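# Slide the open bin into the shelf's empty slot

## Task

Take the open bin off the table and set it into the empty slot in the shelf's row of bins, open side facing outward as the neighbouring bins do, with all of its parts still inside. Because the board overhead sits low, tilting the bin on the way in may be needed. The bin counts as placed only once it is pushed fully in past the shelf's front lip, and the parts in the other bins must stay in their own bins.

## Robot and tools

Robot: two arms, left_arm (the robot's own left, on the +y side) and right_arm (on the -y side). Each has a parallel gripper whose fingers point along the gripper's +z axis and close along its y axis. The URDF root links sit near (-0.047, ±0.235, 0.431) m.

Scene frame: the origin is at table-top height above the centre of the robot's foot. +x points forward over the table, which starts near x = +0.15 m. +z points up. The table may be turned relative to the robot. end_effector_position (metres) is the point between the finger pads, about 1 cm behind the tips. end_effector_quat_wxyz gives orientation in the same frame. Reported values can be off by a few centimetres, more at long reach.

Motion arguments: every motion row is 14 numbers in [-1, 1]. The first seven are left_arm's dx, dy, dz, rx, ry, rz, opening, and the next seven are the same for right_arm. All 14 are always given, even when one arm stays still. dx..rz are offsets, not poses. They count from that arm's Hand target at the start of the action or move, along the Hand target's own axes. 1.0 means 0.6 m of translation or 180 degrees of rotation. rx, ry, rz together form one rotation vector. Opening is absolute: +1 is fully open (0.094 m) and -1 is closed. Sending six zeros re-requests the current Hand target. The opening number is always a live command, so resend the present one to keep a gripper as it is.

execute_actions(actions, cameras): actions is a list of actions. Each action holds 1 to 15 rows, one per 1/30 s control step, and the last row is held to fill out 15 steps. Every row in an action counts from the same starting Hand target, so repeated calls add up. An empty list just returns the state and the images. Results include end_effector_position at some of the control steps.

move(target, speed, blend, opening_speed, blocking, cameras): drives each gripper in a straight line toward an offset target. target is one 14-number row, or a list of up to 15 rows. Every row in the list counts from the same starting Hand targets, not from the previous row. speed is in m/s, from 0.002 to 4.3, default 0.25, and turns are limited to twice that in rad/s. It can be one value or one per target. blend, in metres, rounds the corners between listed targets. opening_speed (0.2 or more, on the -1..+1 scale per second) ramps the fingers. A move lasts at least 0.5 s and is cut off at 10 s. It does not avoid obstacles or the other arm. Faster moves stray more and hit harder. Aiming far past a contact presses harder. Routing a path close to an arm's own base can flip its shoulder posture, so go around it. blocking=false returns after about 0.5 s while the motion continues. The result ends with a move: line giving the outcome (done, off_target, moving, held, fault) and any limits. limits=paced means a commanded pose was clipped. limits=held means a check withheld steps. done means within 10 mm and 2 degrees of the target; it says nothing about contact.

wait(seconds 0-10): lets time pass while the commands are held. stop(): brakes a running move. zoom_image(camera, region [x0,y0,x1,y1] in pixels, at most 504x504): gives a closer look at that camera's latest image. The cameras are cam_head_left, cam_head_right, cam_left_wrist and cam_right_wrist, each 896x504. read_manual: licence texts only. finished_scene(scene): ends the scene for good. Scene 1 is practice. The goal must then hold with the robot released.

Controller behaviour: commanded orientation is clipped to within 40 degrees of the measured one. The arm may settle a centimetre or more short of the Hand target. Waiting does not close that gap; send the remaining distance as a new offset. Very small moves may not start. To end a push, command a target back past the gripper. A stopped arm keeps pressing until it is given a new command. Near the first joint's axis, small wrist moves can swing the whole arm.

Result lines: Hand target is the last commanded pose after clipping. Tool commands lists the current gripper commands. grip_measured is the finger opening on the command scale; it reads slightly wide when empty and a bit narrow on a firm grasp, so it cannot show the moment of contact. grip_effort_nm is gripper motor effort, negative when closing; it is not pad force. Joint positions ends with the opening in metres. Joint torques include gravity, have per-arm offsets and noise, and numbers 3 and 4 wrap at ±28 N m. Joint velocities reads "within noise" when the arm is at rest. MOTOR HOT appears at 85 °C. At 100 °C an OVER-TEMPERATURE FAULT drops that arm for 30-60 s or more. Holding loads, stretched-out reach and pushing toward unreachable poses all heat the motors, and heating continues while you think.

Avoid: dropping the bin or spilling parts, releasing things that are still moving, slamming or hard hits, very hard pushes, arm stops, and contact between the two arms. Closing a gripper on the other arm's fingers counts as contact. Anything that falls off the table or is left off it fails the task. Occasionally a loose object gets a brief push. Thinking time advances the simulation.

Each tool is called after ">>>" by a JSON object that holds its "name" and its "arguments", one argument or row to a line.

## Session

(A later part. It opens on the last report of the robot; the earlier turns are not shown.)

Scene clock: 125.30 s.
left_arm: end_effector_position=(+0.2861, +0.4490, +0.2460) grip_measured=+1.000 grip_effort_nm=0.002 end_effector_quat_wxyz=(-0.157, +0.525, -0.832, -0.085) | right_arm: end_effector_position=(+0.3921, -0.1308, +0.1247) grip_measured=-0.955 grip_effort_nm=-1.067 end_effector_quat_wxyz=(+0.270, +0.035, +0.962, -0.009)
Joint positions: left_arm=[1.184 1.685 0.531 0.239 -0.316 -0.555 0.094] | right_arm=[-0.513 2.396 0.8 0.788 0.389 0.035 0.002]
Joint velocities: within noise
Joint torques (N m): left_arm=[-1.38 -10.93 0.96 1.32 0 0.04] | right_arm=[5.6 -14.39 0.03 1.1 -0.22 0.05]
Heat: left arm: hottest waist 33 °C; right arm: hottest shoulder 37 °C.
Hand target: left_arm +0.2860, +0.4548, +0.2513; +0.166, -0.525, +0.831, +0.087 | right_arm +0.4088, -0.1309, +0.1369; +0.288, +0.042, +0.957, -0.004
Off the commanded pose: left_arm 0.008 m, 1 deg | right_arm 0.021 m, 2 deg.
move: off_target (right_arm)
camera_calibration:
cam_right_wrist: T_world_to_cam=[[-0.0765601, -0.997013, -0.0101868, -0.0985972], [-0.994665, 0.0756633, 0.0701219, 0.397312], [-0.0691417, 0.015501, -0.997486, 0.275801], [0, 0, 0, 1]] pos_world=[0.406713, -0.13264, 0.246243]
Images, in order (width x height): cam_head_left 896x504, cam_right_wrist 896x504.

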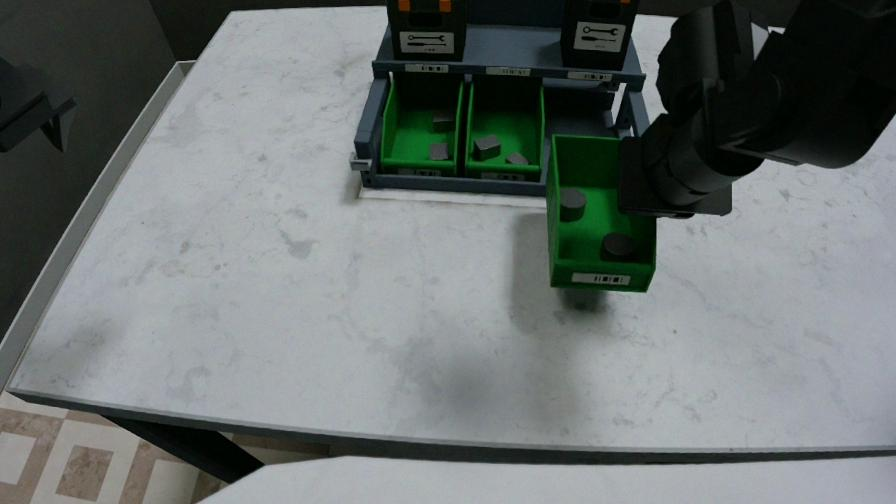

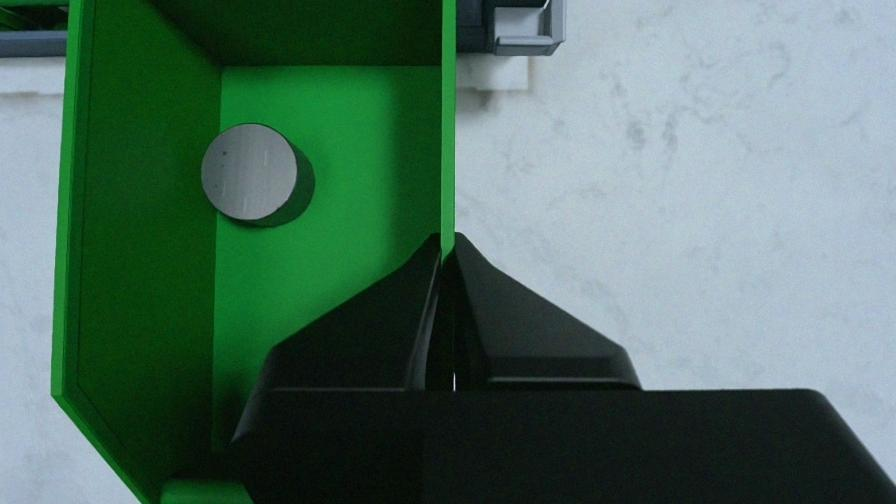

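>>> {"name": "move", "arguments": {
  "target": [0,0,0,0,0,0,1, -0.0738,-0.0028,0.0647,0,0,0,-1.0],
  "speed": 0.05
}}

Scene clock: 132.17 s.
left_arm: end_effector_position=(+0.2861, +0.4490, +0.2460) grip_measured=+1.000 grip_effort_nm=0.007 end_effector_quat_wxyz=(-0.157, +0.525, -0.832, -0.085) | right_arm: end_effector_position=(+0.4444, -0.1353, +0.1118) grip_measured=-0.955 grip_effort_nm=-1.062 end_effector_quat_wxyz=(+0.266, +0.033, +0.963, -0.009)
Joint positions: left_arm=[1.184 1.685 0.531 0.239 -0.316 -0.555 0.094] | right_arm=[-0.551 2.396 0.939 0.649 0.362 0.006 0.002]
Joint velocities: within noise
Joint torques (N m): left_arm=[-1.38 -10.93 0.98 1.33 0 0.04] | right_arm=[5.71 -16.26 1.17 1.09 -0.27 0.03]
Heat: left arm: hottest waist 33 °C; right arm: hottest shoulder 38 °C.
Hand target: left_arm +0.2860, +0.4548, +0.2512; +0.166, -0.525, +0.831, +0.087 | right_arm +0.4669, -0.1372, +0.1289; +0.288, +0.042, +0.957, -0.004
Off the commanded pose: left_arm 0.008 m, 1 deg | right_arm 0.028 m, 3 deg.
move: off_target (right_arm)
camera_calibration:
cam_left_wrist: T_world_to_cam=[[0.905162, -0.424548, 0.0209814, -0.0730696], [-0.416538, -0.876085, 0.24284, 0.459405], [-0.0847155, -0.228549, -0.96984, 0.489765], [0, 0, 0, 1]] pos_world=[0.29899, 0.483391, 0.364965]
cam_right_wrist: T_world_to_cam=[[-0.0733119, -0.997268, -0.00903073, -0.100821], [-0.994184, 0.0723628, 0.0797619, 0.448848], [-0.0788905, 0.0148257, -0.996773, 0.270724], [0, 0, 0, 1]] pos_world=[0.460204, -0.137039, 0.233139]

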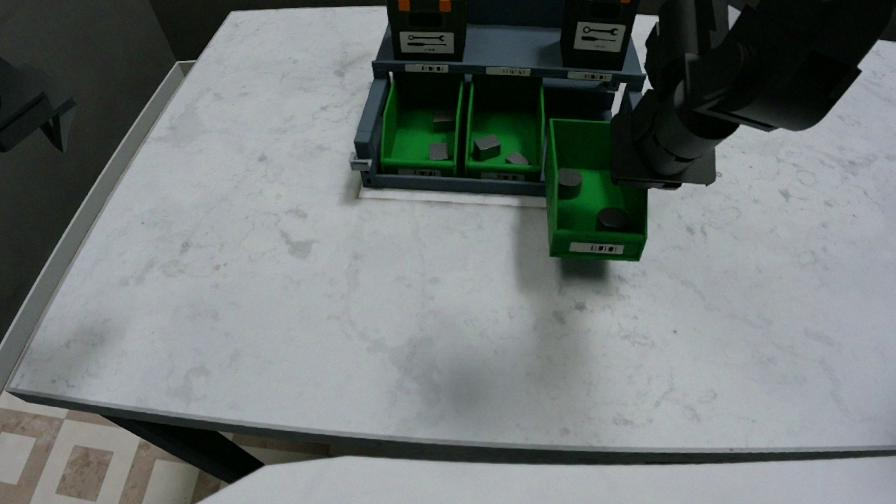

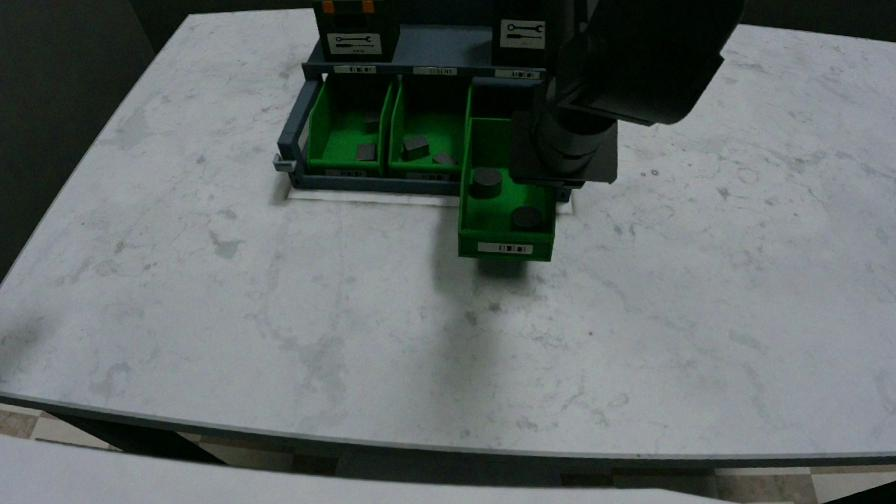

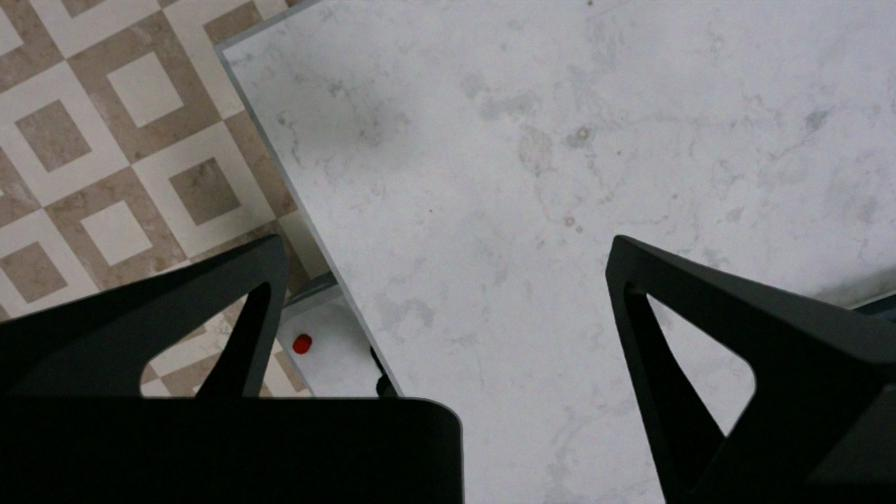

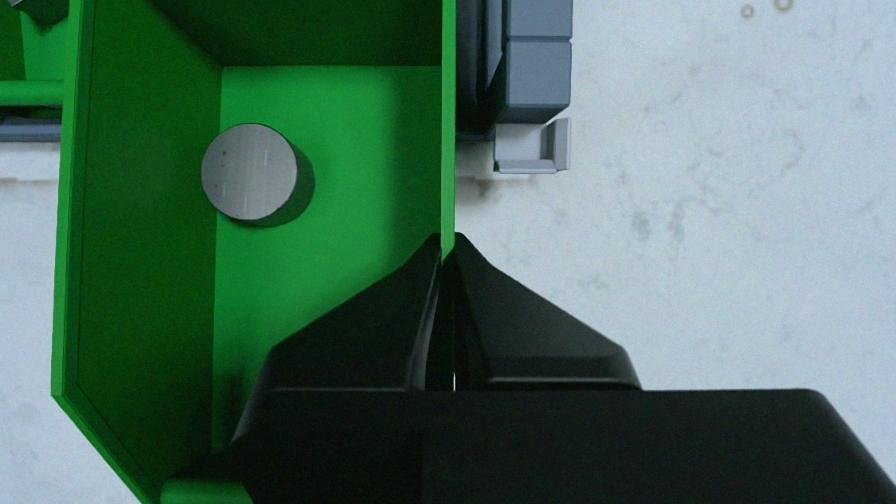

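>>> {"name": "zoom_image", "arguments": {
  "camera": "cam_head_left",
  "region": [480, 60, 680, 260]
}}

>>> {"name": "zoom_image", "arguments": {
  "camera": "cam_head_right",
  "region": [400, 60, 600, 260]
}}

>>> {"name": "zoom_image", "arguments": {
  "camera": "cam_right_wrist",
  "region": [420, 0, 620, 200]
}}

>>> {"name": "zoom_image", "arguments": {
  "camera": "cam_right_wrist",
  "region": [0, 0, 200, 200]
}}

Scaled by 2.520.

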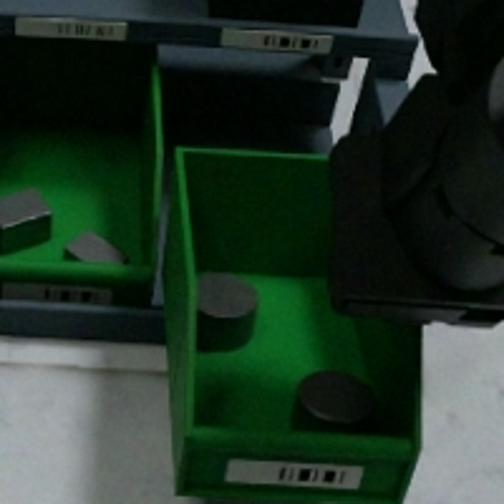

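Scaled by 2.520.

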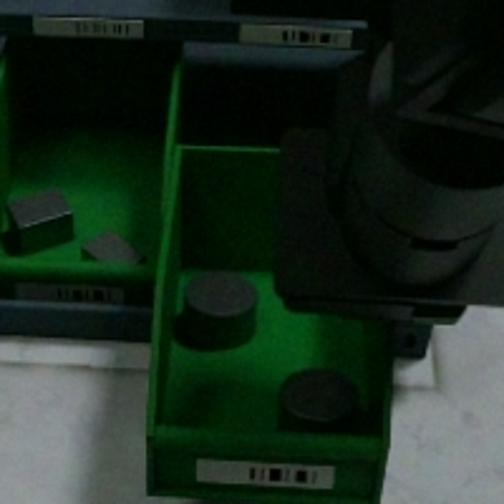

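Scaled by 2.520.

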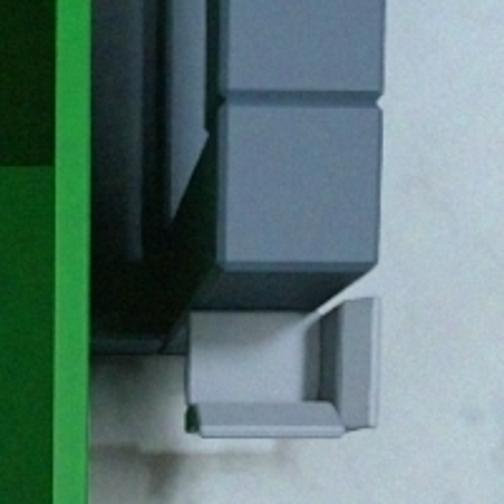

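Scaled by 2.520.

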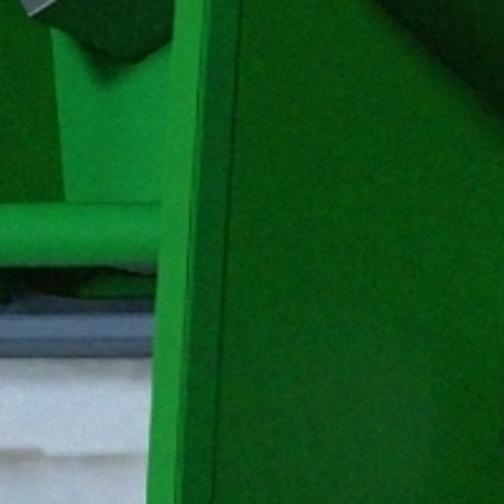

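>>> {"name": "move", "arguments": {
  "target": [0,0,0,0,0,0,1, -0.1233,-0.0048,0.0633,0,0,0,-1.0],
  "speed": 0.05
}}

>>> {"name": "zoom_image", "arguments": {
  "camera": "cam_head_left",
  "region": [480, 40, 680, 240]
}}

>>> {"name": "zoom_image", "arguments": {
  "camera": "cam_head_right",
  "region": [400, 40, 600, 240]
}}

Scene clock: 138.80 s.
left_arm: end_effector_position=(+0.2861, +0.4490, +0.2460) grip_measured=+1.000 grip_effort_nm=-0.002 end_effector_quat_wxyz=(-0.157, +0.525, -0.832, -0.085) | right_arm: end_effector_position=(+0.5153, -0.1428, +0.1109) grip_measured=-0.955 grip_effort_nm=-1.057 end_effector_quat_wxyz=(+0.256, +0.030, +0.966, -0.009)
Joint positions: left_arm=[1.184 1.685 0.531 0.239 -0.316 -0.555 0.094] | right_arm=[-0.582 2.382 1.122 0.439 0.339 -0.016 0.002]
Joint velocities: within noise
Joint torques (N m): left_arm=[-1.38 -10.93 0.96 1.32 0 0.04] | right_arm=[6.3 -18.96 3.25 0.99 -0.3 0.05]
Heat: left arm: hottest waist 33 °C; right arm: hottest shoulder 38 °C.
Hand target: left_arm +0.2860, +0.4548, +0.2512; +0.166, -0.525, +0.831, +0.087 | right_arm +0.5490, -0.1471, +0.1380; +0.288, +0.042, +0.957, -0.004
Off the commanded pose: left_arm 0.008 m, 1 deg | right_arm 0.043 m, 4 deg.
move: off_target (right_arm)
camera_calibration:
cam_left_wrist: T_world_to_cam=[[0.905162, -0.424548, 0.0209814, -0.0730696], [-0.416538, -0.876085, 0.24284, 0.459405], [-0.0847155, -0.228549, -0.96984, 0.489765], [0, 0, 0, 1]] pos_world=[0.29899, 0.483391, 0.364965]
cam_right_wrist: T_world_to_cam=[[-0.0684025, -0.997633, -0.00708874, -0.10586], [-0.992726, 0.067357, 0.099788, 0.516181], [-0.0990743, 0.0138629, -0.994983, 0.285624], [0, 0, 0, 1]] pos_world=[0.533483, -0.144338, 0.231932]

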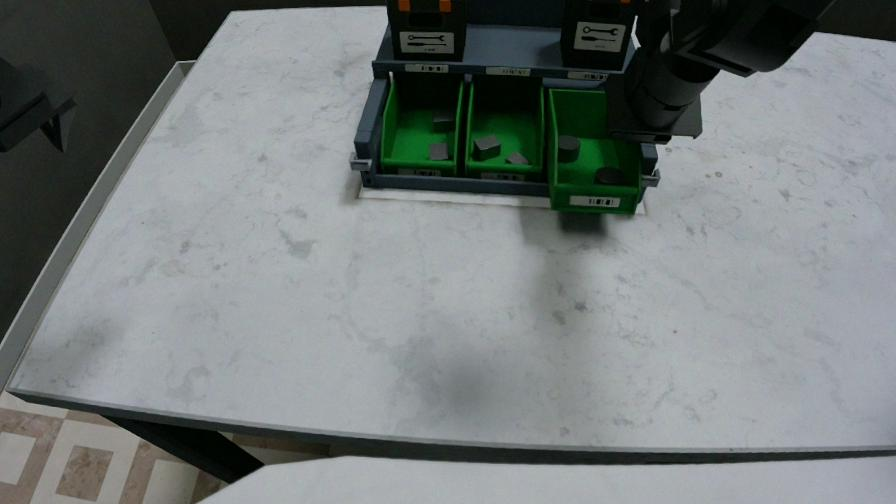

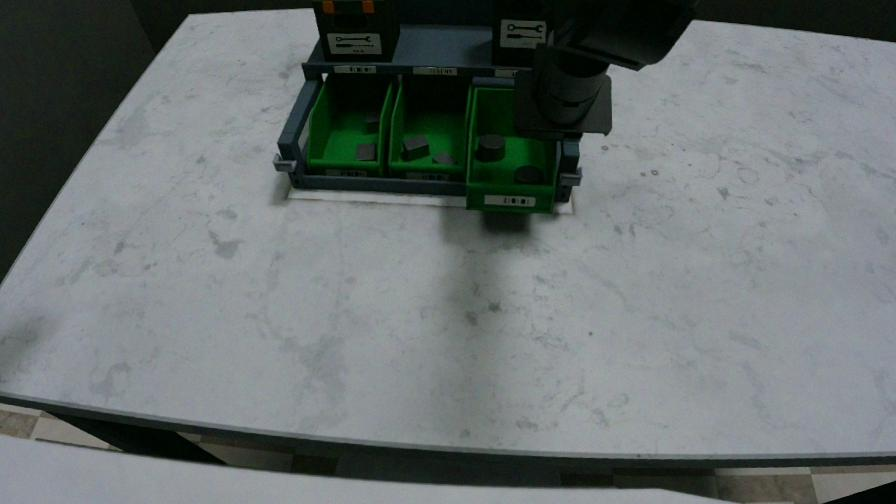

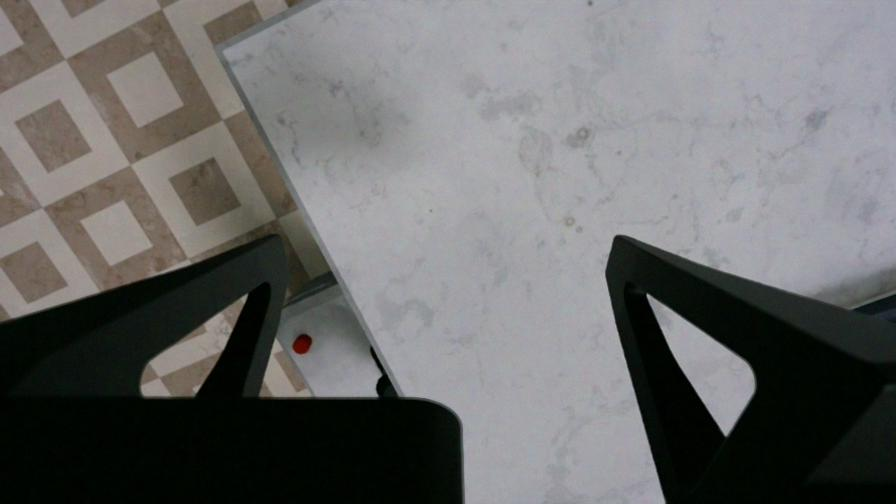

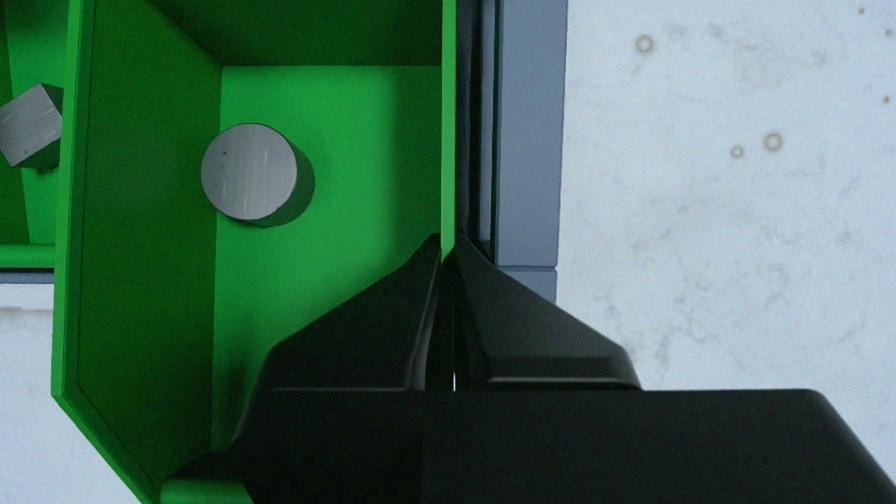

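Scaled by 2.520.

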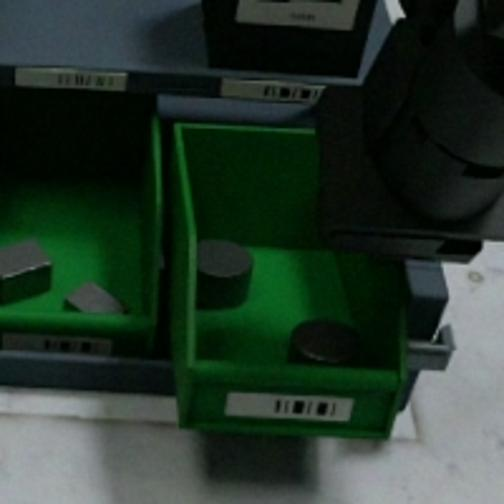

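Scaled by 2.520.

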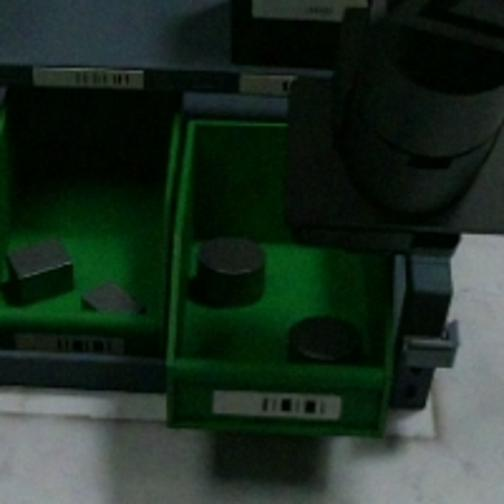

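>>> {"name": "move", "arguments": {
  "target": [0,0,0,0,0,0,1, -0.0255,0,0.0527,0,-0.0100,0,-1.0],
  "speed": 0.05
}}

>>> {"name": "zoom_image", "arguments": {
  "camera": "cam_head_left",
  "region": [480, 40, 680, 240]
}}

>>> {"name": "zoom_image", "arguments": {
  "camera": "cam_head_right",
  "region": [400, 40, 600, 240]
}}

Scene clock: 142.00 s.
left_arm: end_effector_position=(+0.2861, +0.4490, +0.2460) grip_measured=+1.000 grip_effort_nm=0.002 end_effector_quat_wxyz=(-0.157, +0.525, -0.832, -0.085) | right_arm: end_effector_position=(+0.5527, -0.1495, +0.1059) grip_measured=-0.955 grip_effort_nm=-1.072 end_effector_quat_wxyz=(+0.277, +0.033, +0.960, -0.009)
Joint positions: left_arm=[1.184 1.685 0.531 0.239 -0.316 -0.555 0.094] | right_arm=[-0.603 2.412 1.214 0.429 0.324 -0.041 0.002]
Joint velocities: within noise
Joint torques (N m): left_arm=[-1.38 -10.93 0.98 1.32 0 0.04] | right_arm=[6.59 -16.73 4.44 1.54 -0.26 0.06]
Heat: left arm: hottest waist 33 °C; right arm: hottest shoulder 39 °C.
Hand target: left_arm +0.2860, +0.4548, +0.2512; +0.166, -0.525, +0.831, +0.087 | right_arm +0.5792, -0.1495, +0.1200; +0.303, +0.042, +0.952, -0.005
Off the commanded pose: left_arm 0.008 m, 1 deg | right_arm 0.030 m, 3 deg.
move: off_target (right_arm)
camera_calibration:
cam_left_wrist: T_world_to_cam=[[0.905162, -0.424548, 0.0209814, -0.0730696], [-0.416538, -0.876085, 0.24284, 0.459405], [-0.0847155, -0.228549, -0.96984, 0.489765], [0, 0, 0, 1]] pos_world=[0.29899, 0.483391, 0.364965]
cam_right_wrist: T_world_to_cam=[[-0.0730208, -0.997282, -0.00984536, -0.107185], [-0.99578, 0.0723536, 0.0564509, 0.561331], [-0.0555851, 0.0139259, -0.998357, 0.260821], [0, 0, 0, 1]] pos_world=[0.565633, -0.15114, 0.22765]

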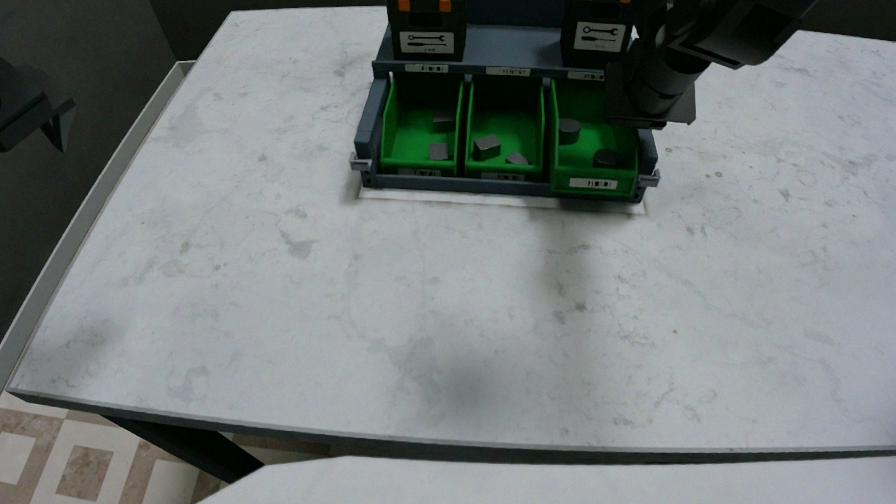

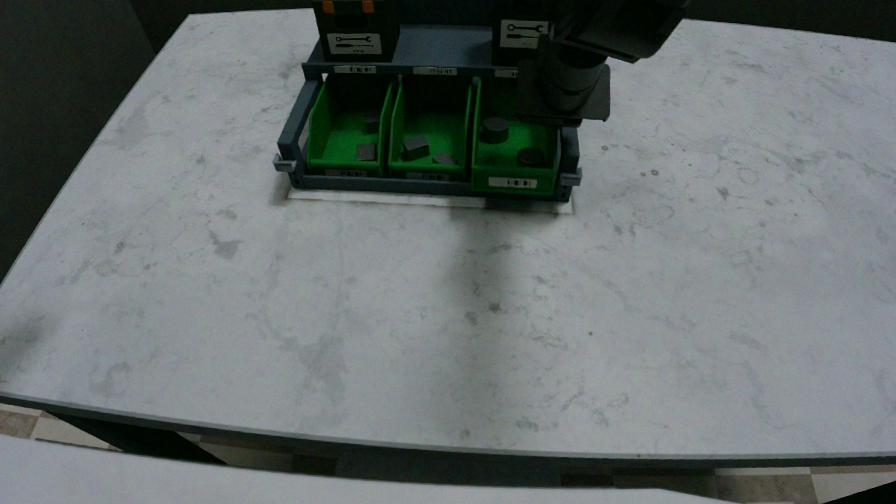

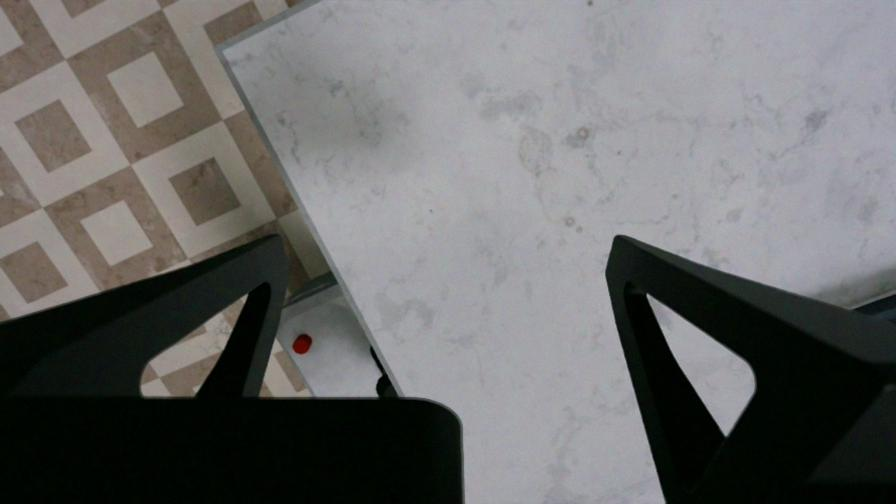

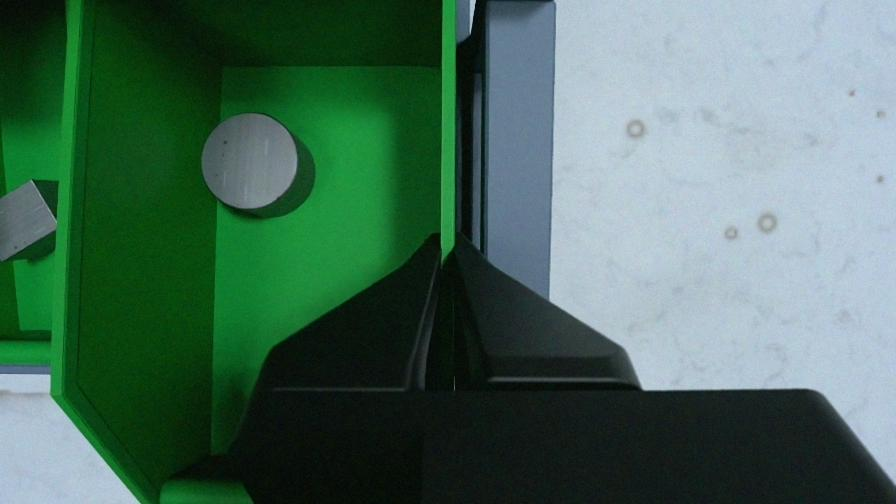

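Scaled by 2.520.

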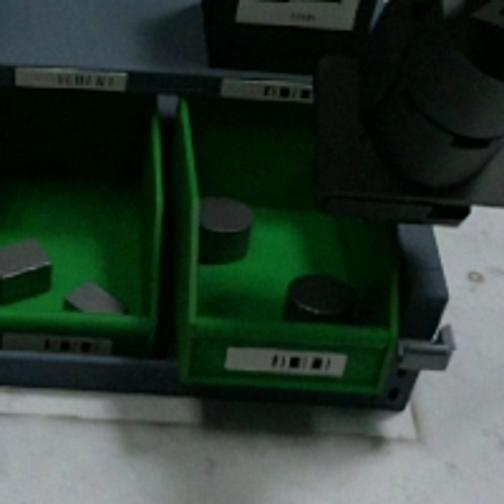

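Scaled by 2.520.

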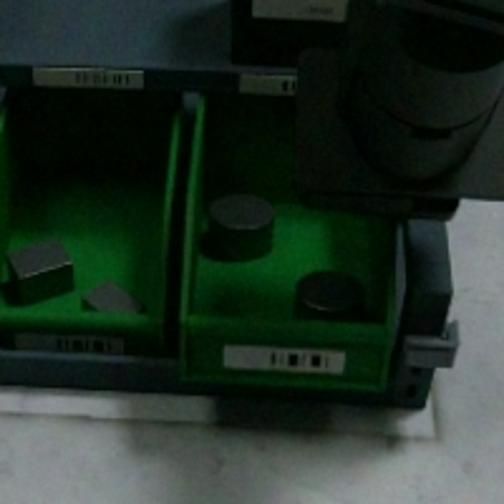

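>>> {"name": "move", "arguments": {
  "target": [0,0,0,0,0,0,1, -0.0152,0.0043,0.0415,0,0,0,-1.0],
  "speed": 0.05
}}

>>> {"name": "zoom_image", "arguments": {
  "camera": "cam_head_left",
  "region": [480, 40, 680, 240]
}}

>>> {"name": "zoom_image", "arguments": {
  "camera": "cam_head_right",
  "region": [400, 40, 600, 240]
}}

Scene clock: 145.73 s.
left_arm: end_effector_position=(+0.2861, +0.4490, +0.2460) grip_measured=+1.000 grip_effort_nm=-0.007 end_effector_quat_wxyz=(-0.157, +0.525, -0.832, -0.085) | right_arm: end_effector_position=(+0.5794, -0.1480, +0.0942) grip_measured=-0.955 grip_effort_nm=-1.067 end_effector_quat_wxyz=(+0.283, +0.035, +0.958, -0.009)
Joint positions: left_arm=[1.184 1.685 0.531 0.239 -0.316 -0.555 0.094] | right_arm=[-0.61 2.457 1.308 0.395 0.319 -0.047 0.002]
Joint velocities: within noise
Joint torques (N m): left_arm=[-1.38 -10.93 0.96 1.33 0 0.04] | right_arm=[7.06 -17.26 4.78 1.32 -0.31 0.08]
Heat: left arm: hottest waist 33 °C; right arm: hottest shoulder 38 °C.
Hand target: left_arm +0.2860, +0.4548, +0.2512; +0.166, -0.525, +0.831, +0.087 | right_arm +0.6011, -0.1483, +0.1049; +0.303, +0.042, +0.952, -0.004
Off the commanded pose: left_arm 0.008 m, 1 deg | right_arm 0.024 m, 3 deg.
move: off_target (right_arm)
camera_calibration:
cam_left_wrist: T_world_to_cam=[[0.905162, -0.424548, 0.0209814, -0.0730696], [-0.416538, -0.876085, 0.24284, 0.459405], [-0.0847155, -0.228549, -0.96984, 0.489765], [0, 0, 0, 1]] pos_world=[0.29899, 0.483391, 0.364965]
cam_right_wrist: T_world_to_cam=[[-0.0766249, -0.996992, -0.0116367, -0.101517], [-0.99617, 0.0760581, 0.0431444, 0.590447], [-0.0421295, 0.0148981, -0.999001, 0.243054], [0, 0, 0, 1]] pos_world=[0.590647, -0.149741, 0.216155]

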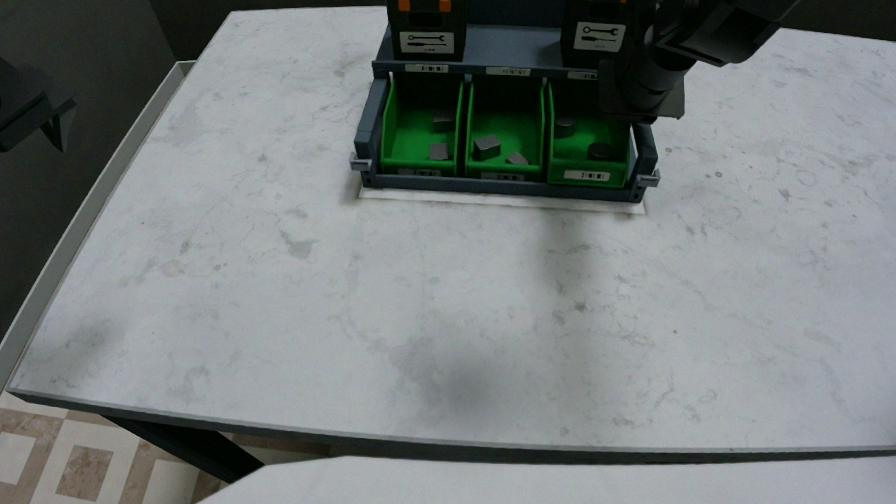

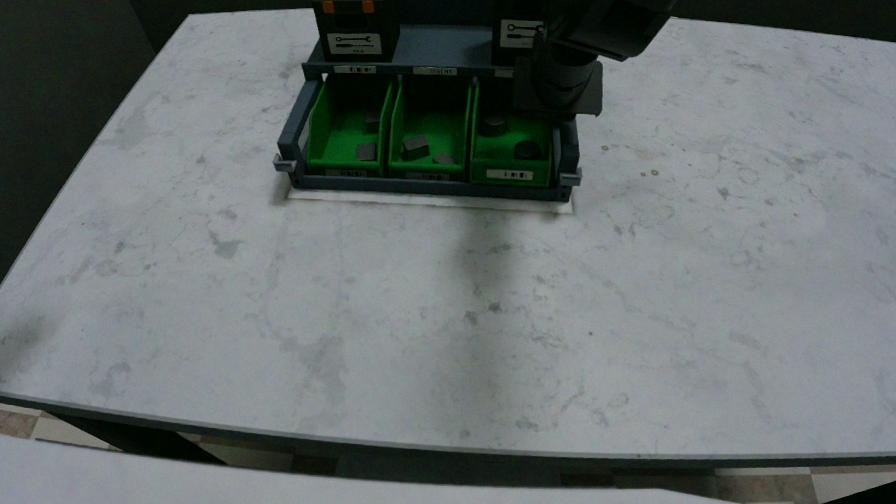

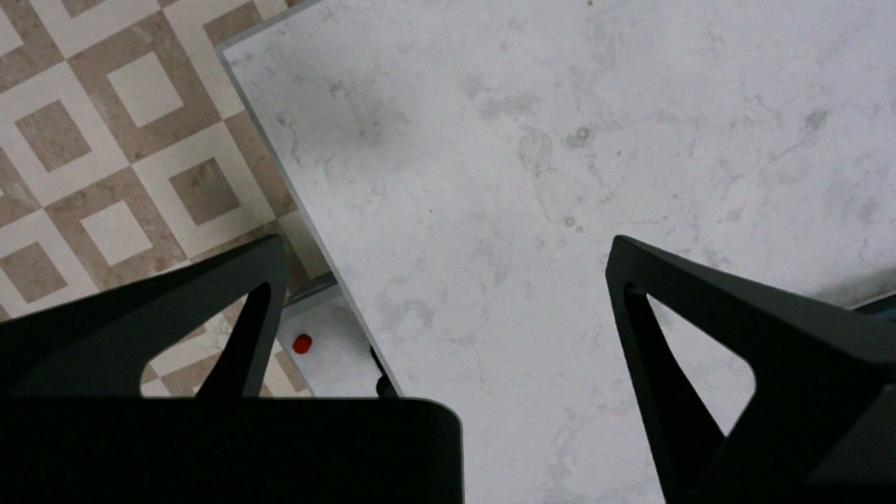

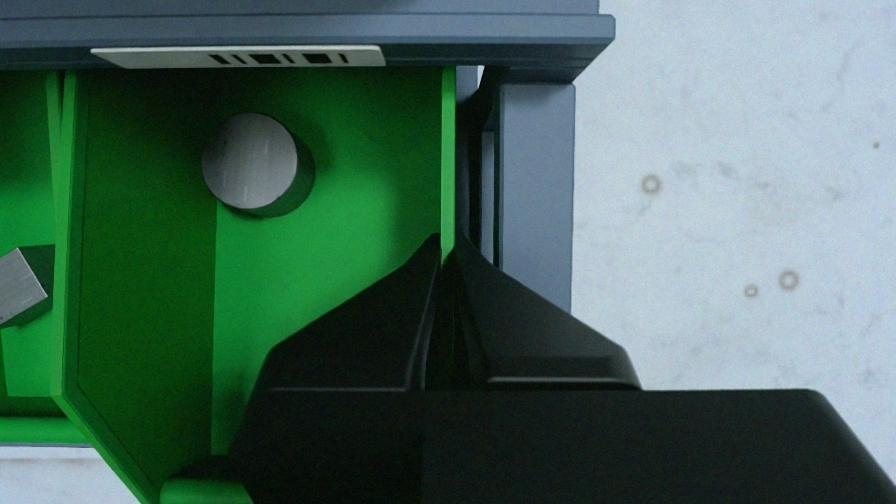

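Scaled by 2.520.

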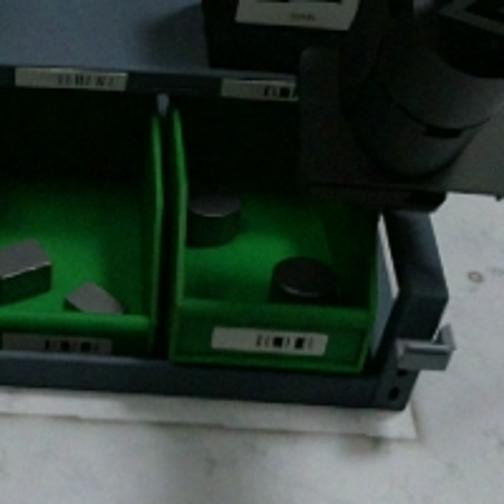

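Scaled by 2.520.

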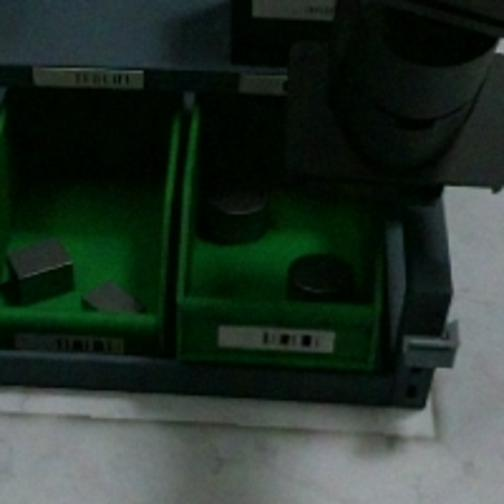

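>>> {"name": "move", "arguments": {
  "target": [0,0,0,0,0,0,1, -0.0245,0.0002,0.0173,0,0,0,-1.0],
  "speed": 0.04
}}

>>> {"name": "zoom_image", "arguments": {
  "camera": "cam_head_left",
  "region": [480, 40, 680, 240]
}}

>>> {"name": "zoom_image", "arguments": {
  "camera": "cam_head_right",
  "region": [400, 40, 600, 240]
}}

Scene clock: 148.73 s.
left_arm: end_effector_position=(+0.2861, +0.4490, +0.2460) grip_measured=+1.000 grip_effort_nm=-0.002 end_effector_quat_wxyz=(-0.157, +0.525, -0.832, -0.085) | right_arm: end_effector_position=(+0.5962, -0.1491, +0.0931) grip_measured=-0.955 grip_effort_nm=-1.067 end_effector_quat_wxyz=(+0.282, +0.035, +0.959, -0.009)
Joint positions: left_arm=[1.184 1.685 0.531 0.239 -0.316 -0.555 0.094] | right_arm=[-0.614 2.468 1.361 0.351 0.316 -0.05 0.002]
Joint velocities: within noise
Joint torques (N m): left_arm=[-1.38 -10.93 0.96 1.33 0 0.04] | right_arm=[7.12 -17.67 5.04 1.26 -0.32 0.07]
Heat: left arm: hottest waist 33 °C; right arm: hottest shoulder 39 °C.
Hand target: left_arm +0.2860, +0.4548, +0.2512; +0.166, -0.525, +0.831, +0.087 | right_arm +0.6190, -0.1498, +0.1049; +0.303, +0.042, +0.952, -0.005
Off the commanded pose: left_arm 0.008 m, 1 deg | right_arm 0.026 m, 3 deg.
move: off_target (right_arm)
camera_calibration:
cam_left_wrist: T_world_to_cam=[[0.905162, -0.424548, 0.0209814, -0.0730696], [-0.416538, -0.876085, 0.24284, 0.459405], [-0.0847155, -0.228549, -0.96984, 0.489765], [0, 0, 0, 1]] pos_world=[0.29899, 0.483391, 0.364965]
cam_right_wrist: T_world_to_cam=[[-0.0760416, -0.99704, -0.011315, -0.101748], [-0.996127, 0.0754598, 0.0451252, 0.607074], [-0.0441379, 0.0147026, -0.998917, 0.243764], [0, 0, 0, 1]] pos_world=[0.607745, -0.150841, 0.214954]

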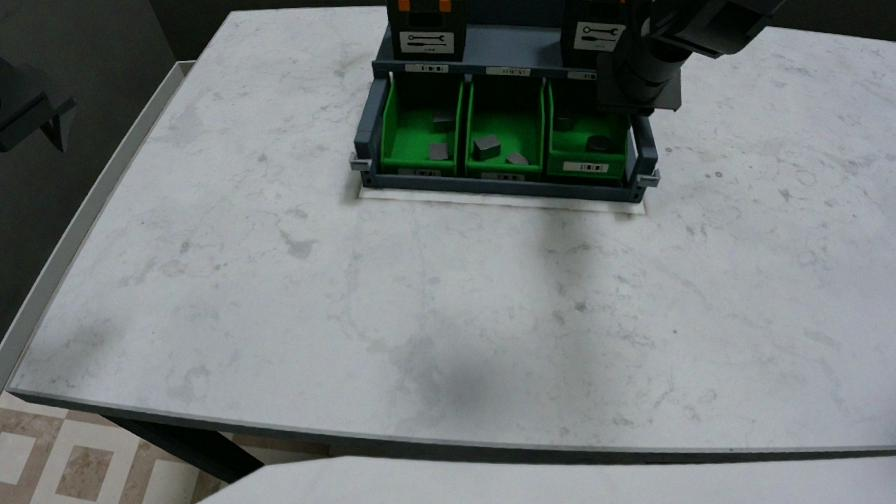

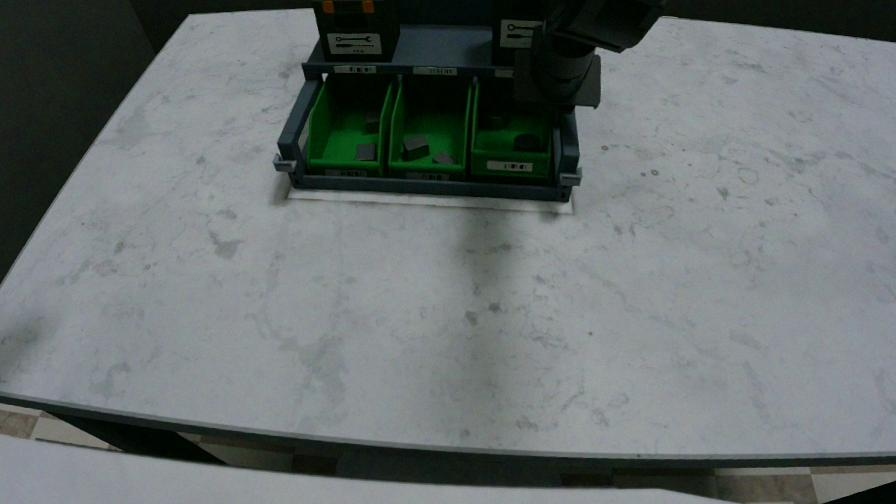

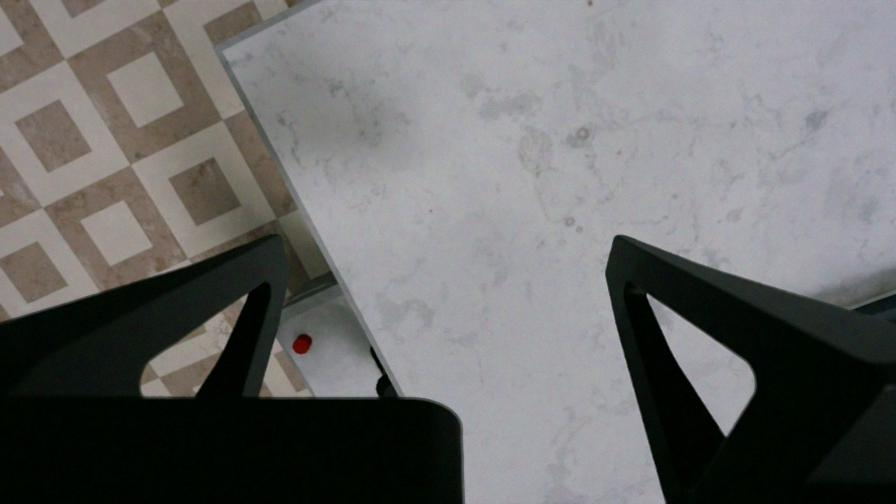

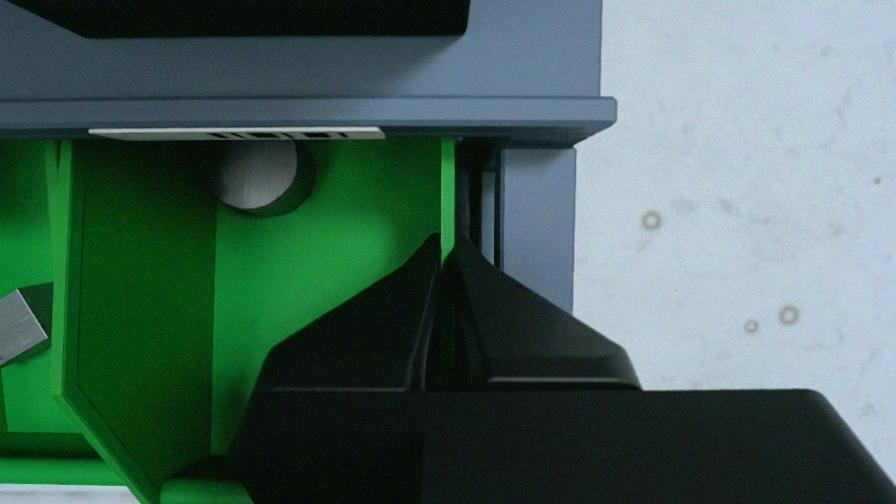

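Scaled by 2.520.

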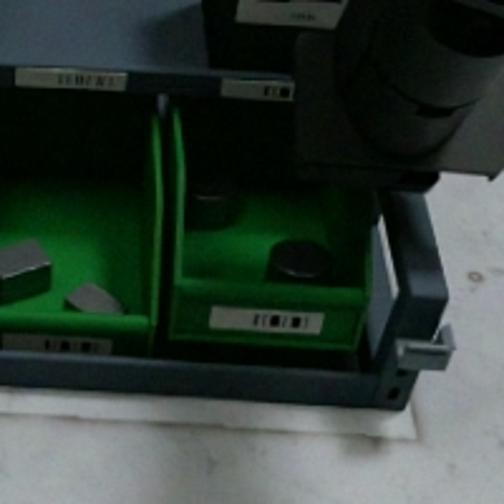

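Scaled by 2.520.

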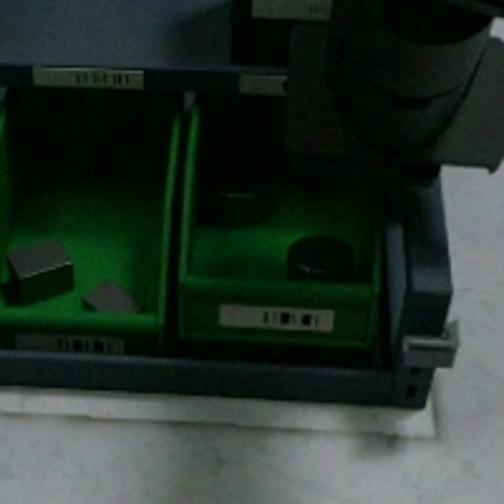

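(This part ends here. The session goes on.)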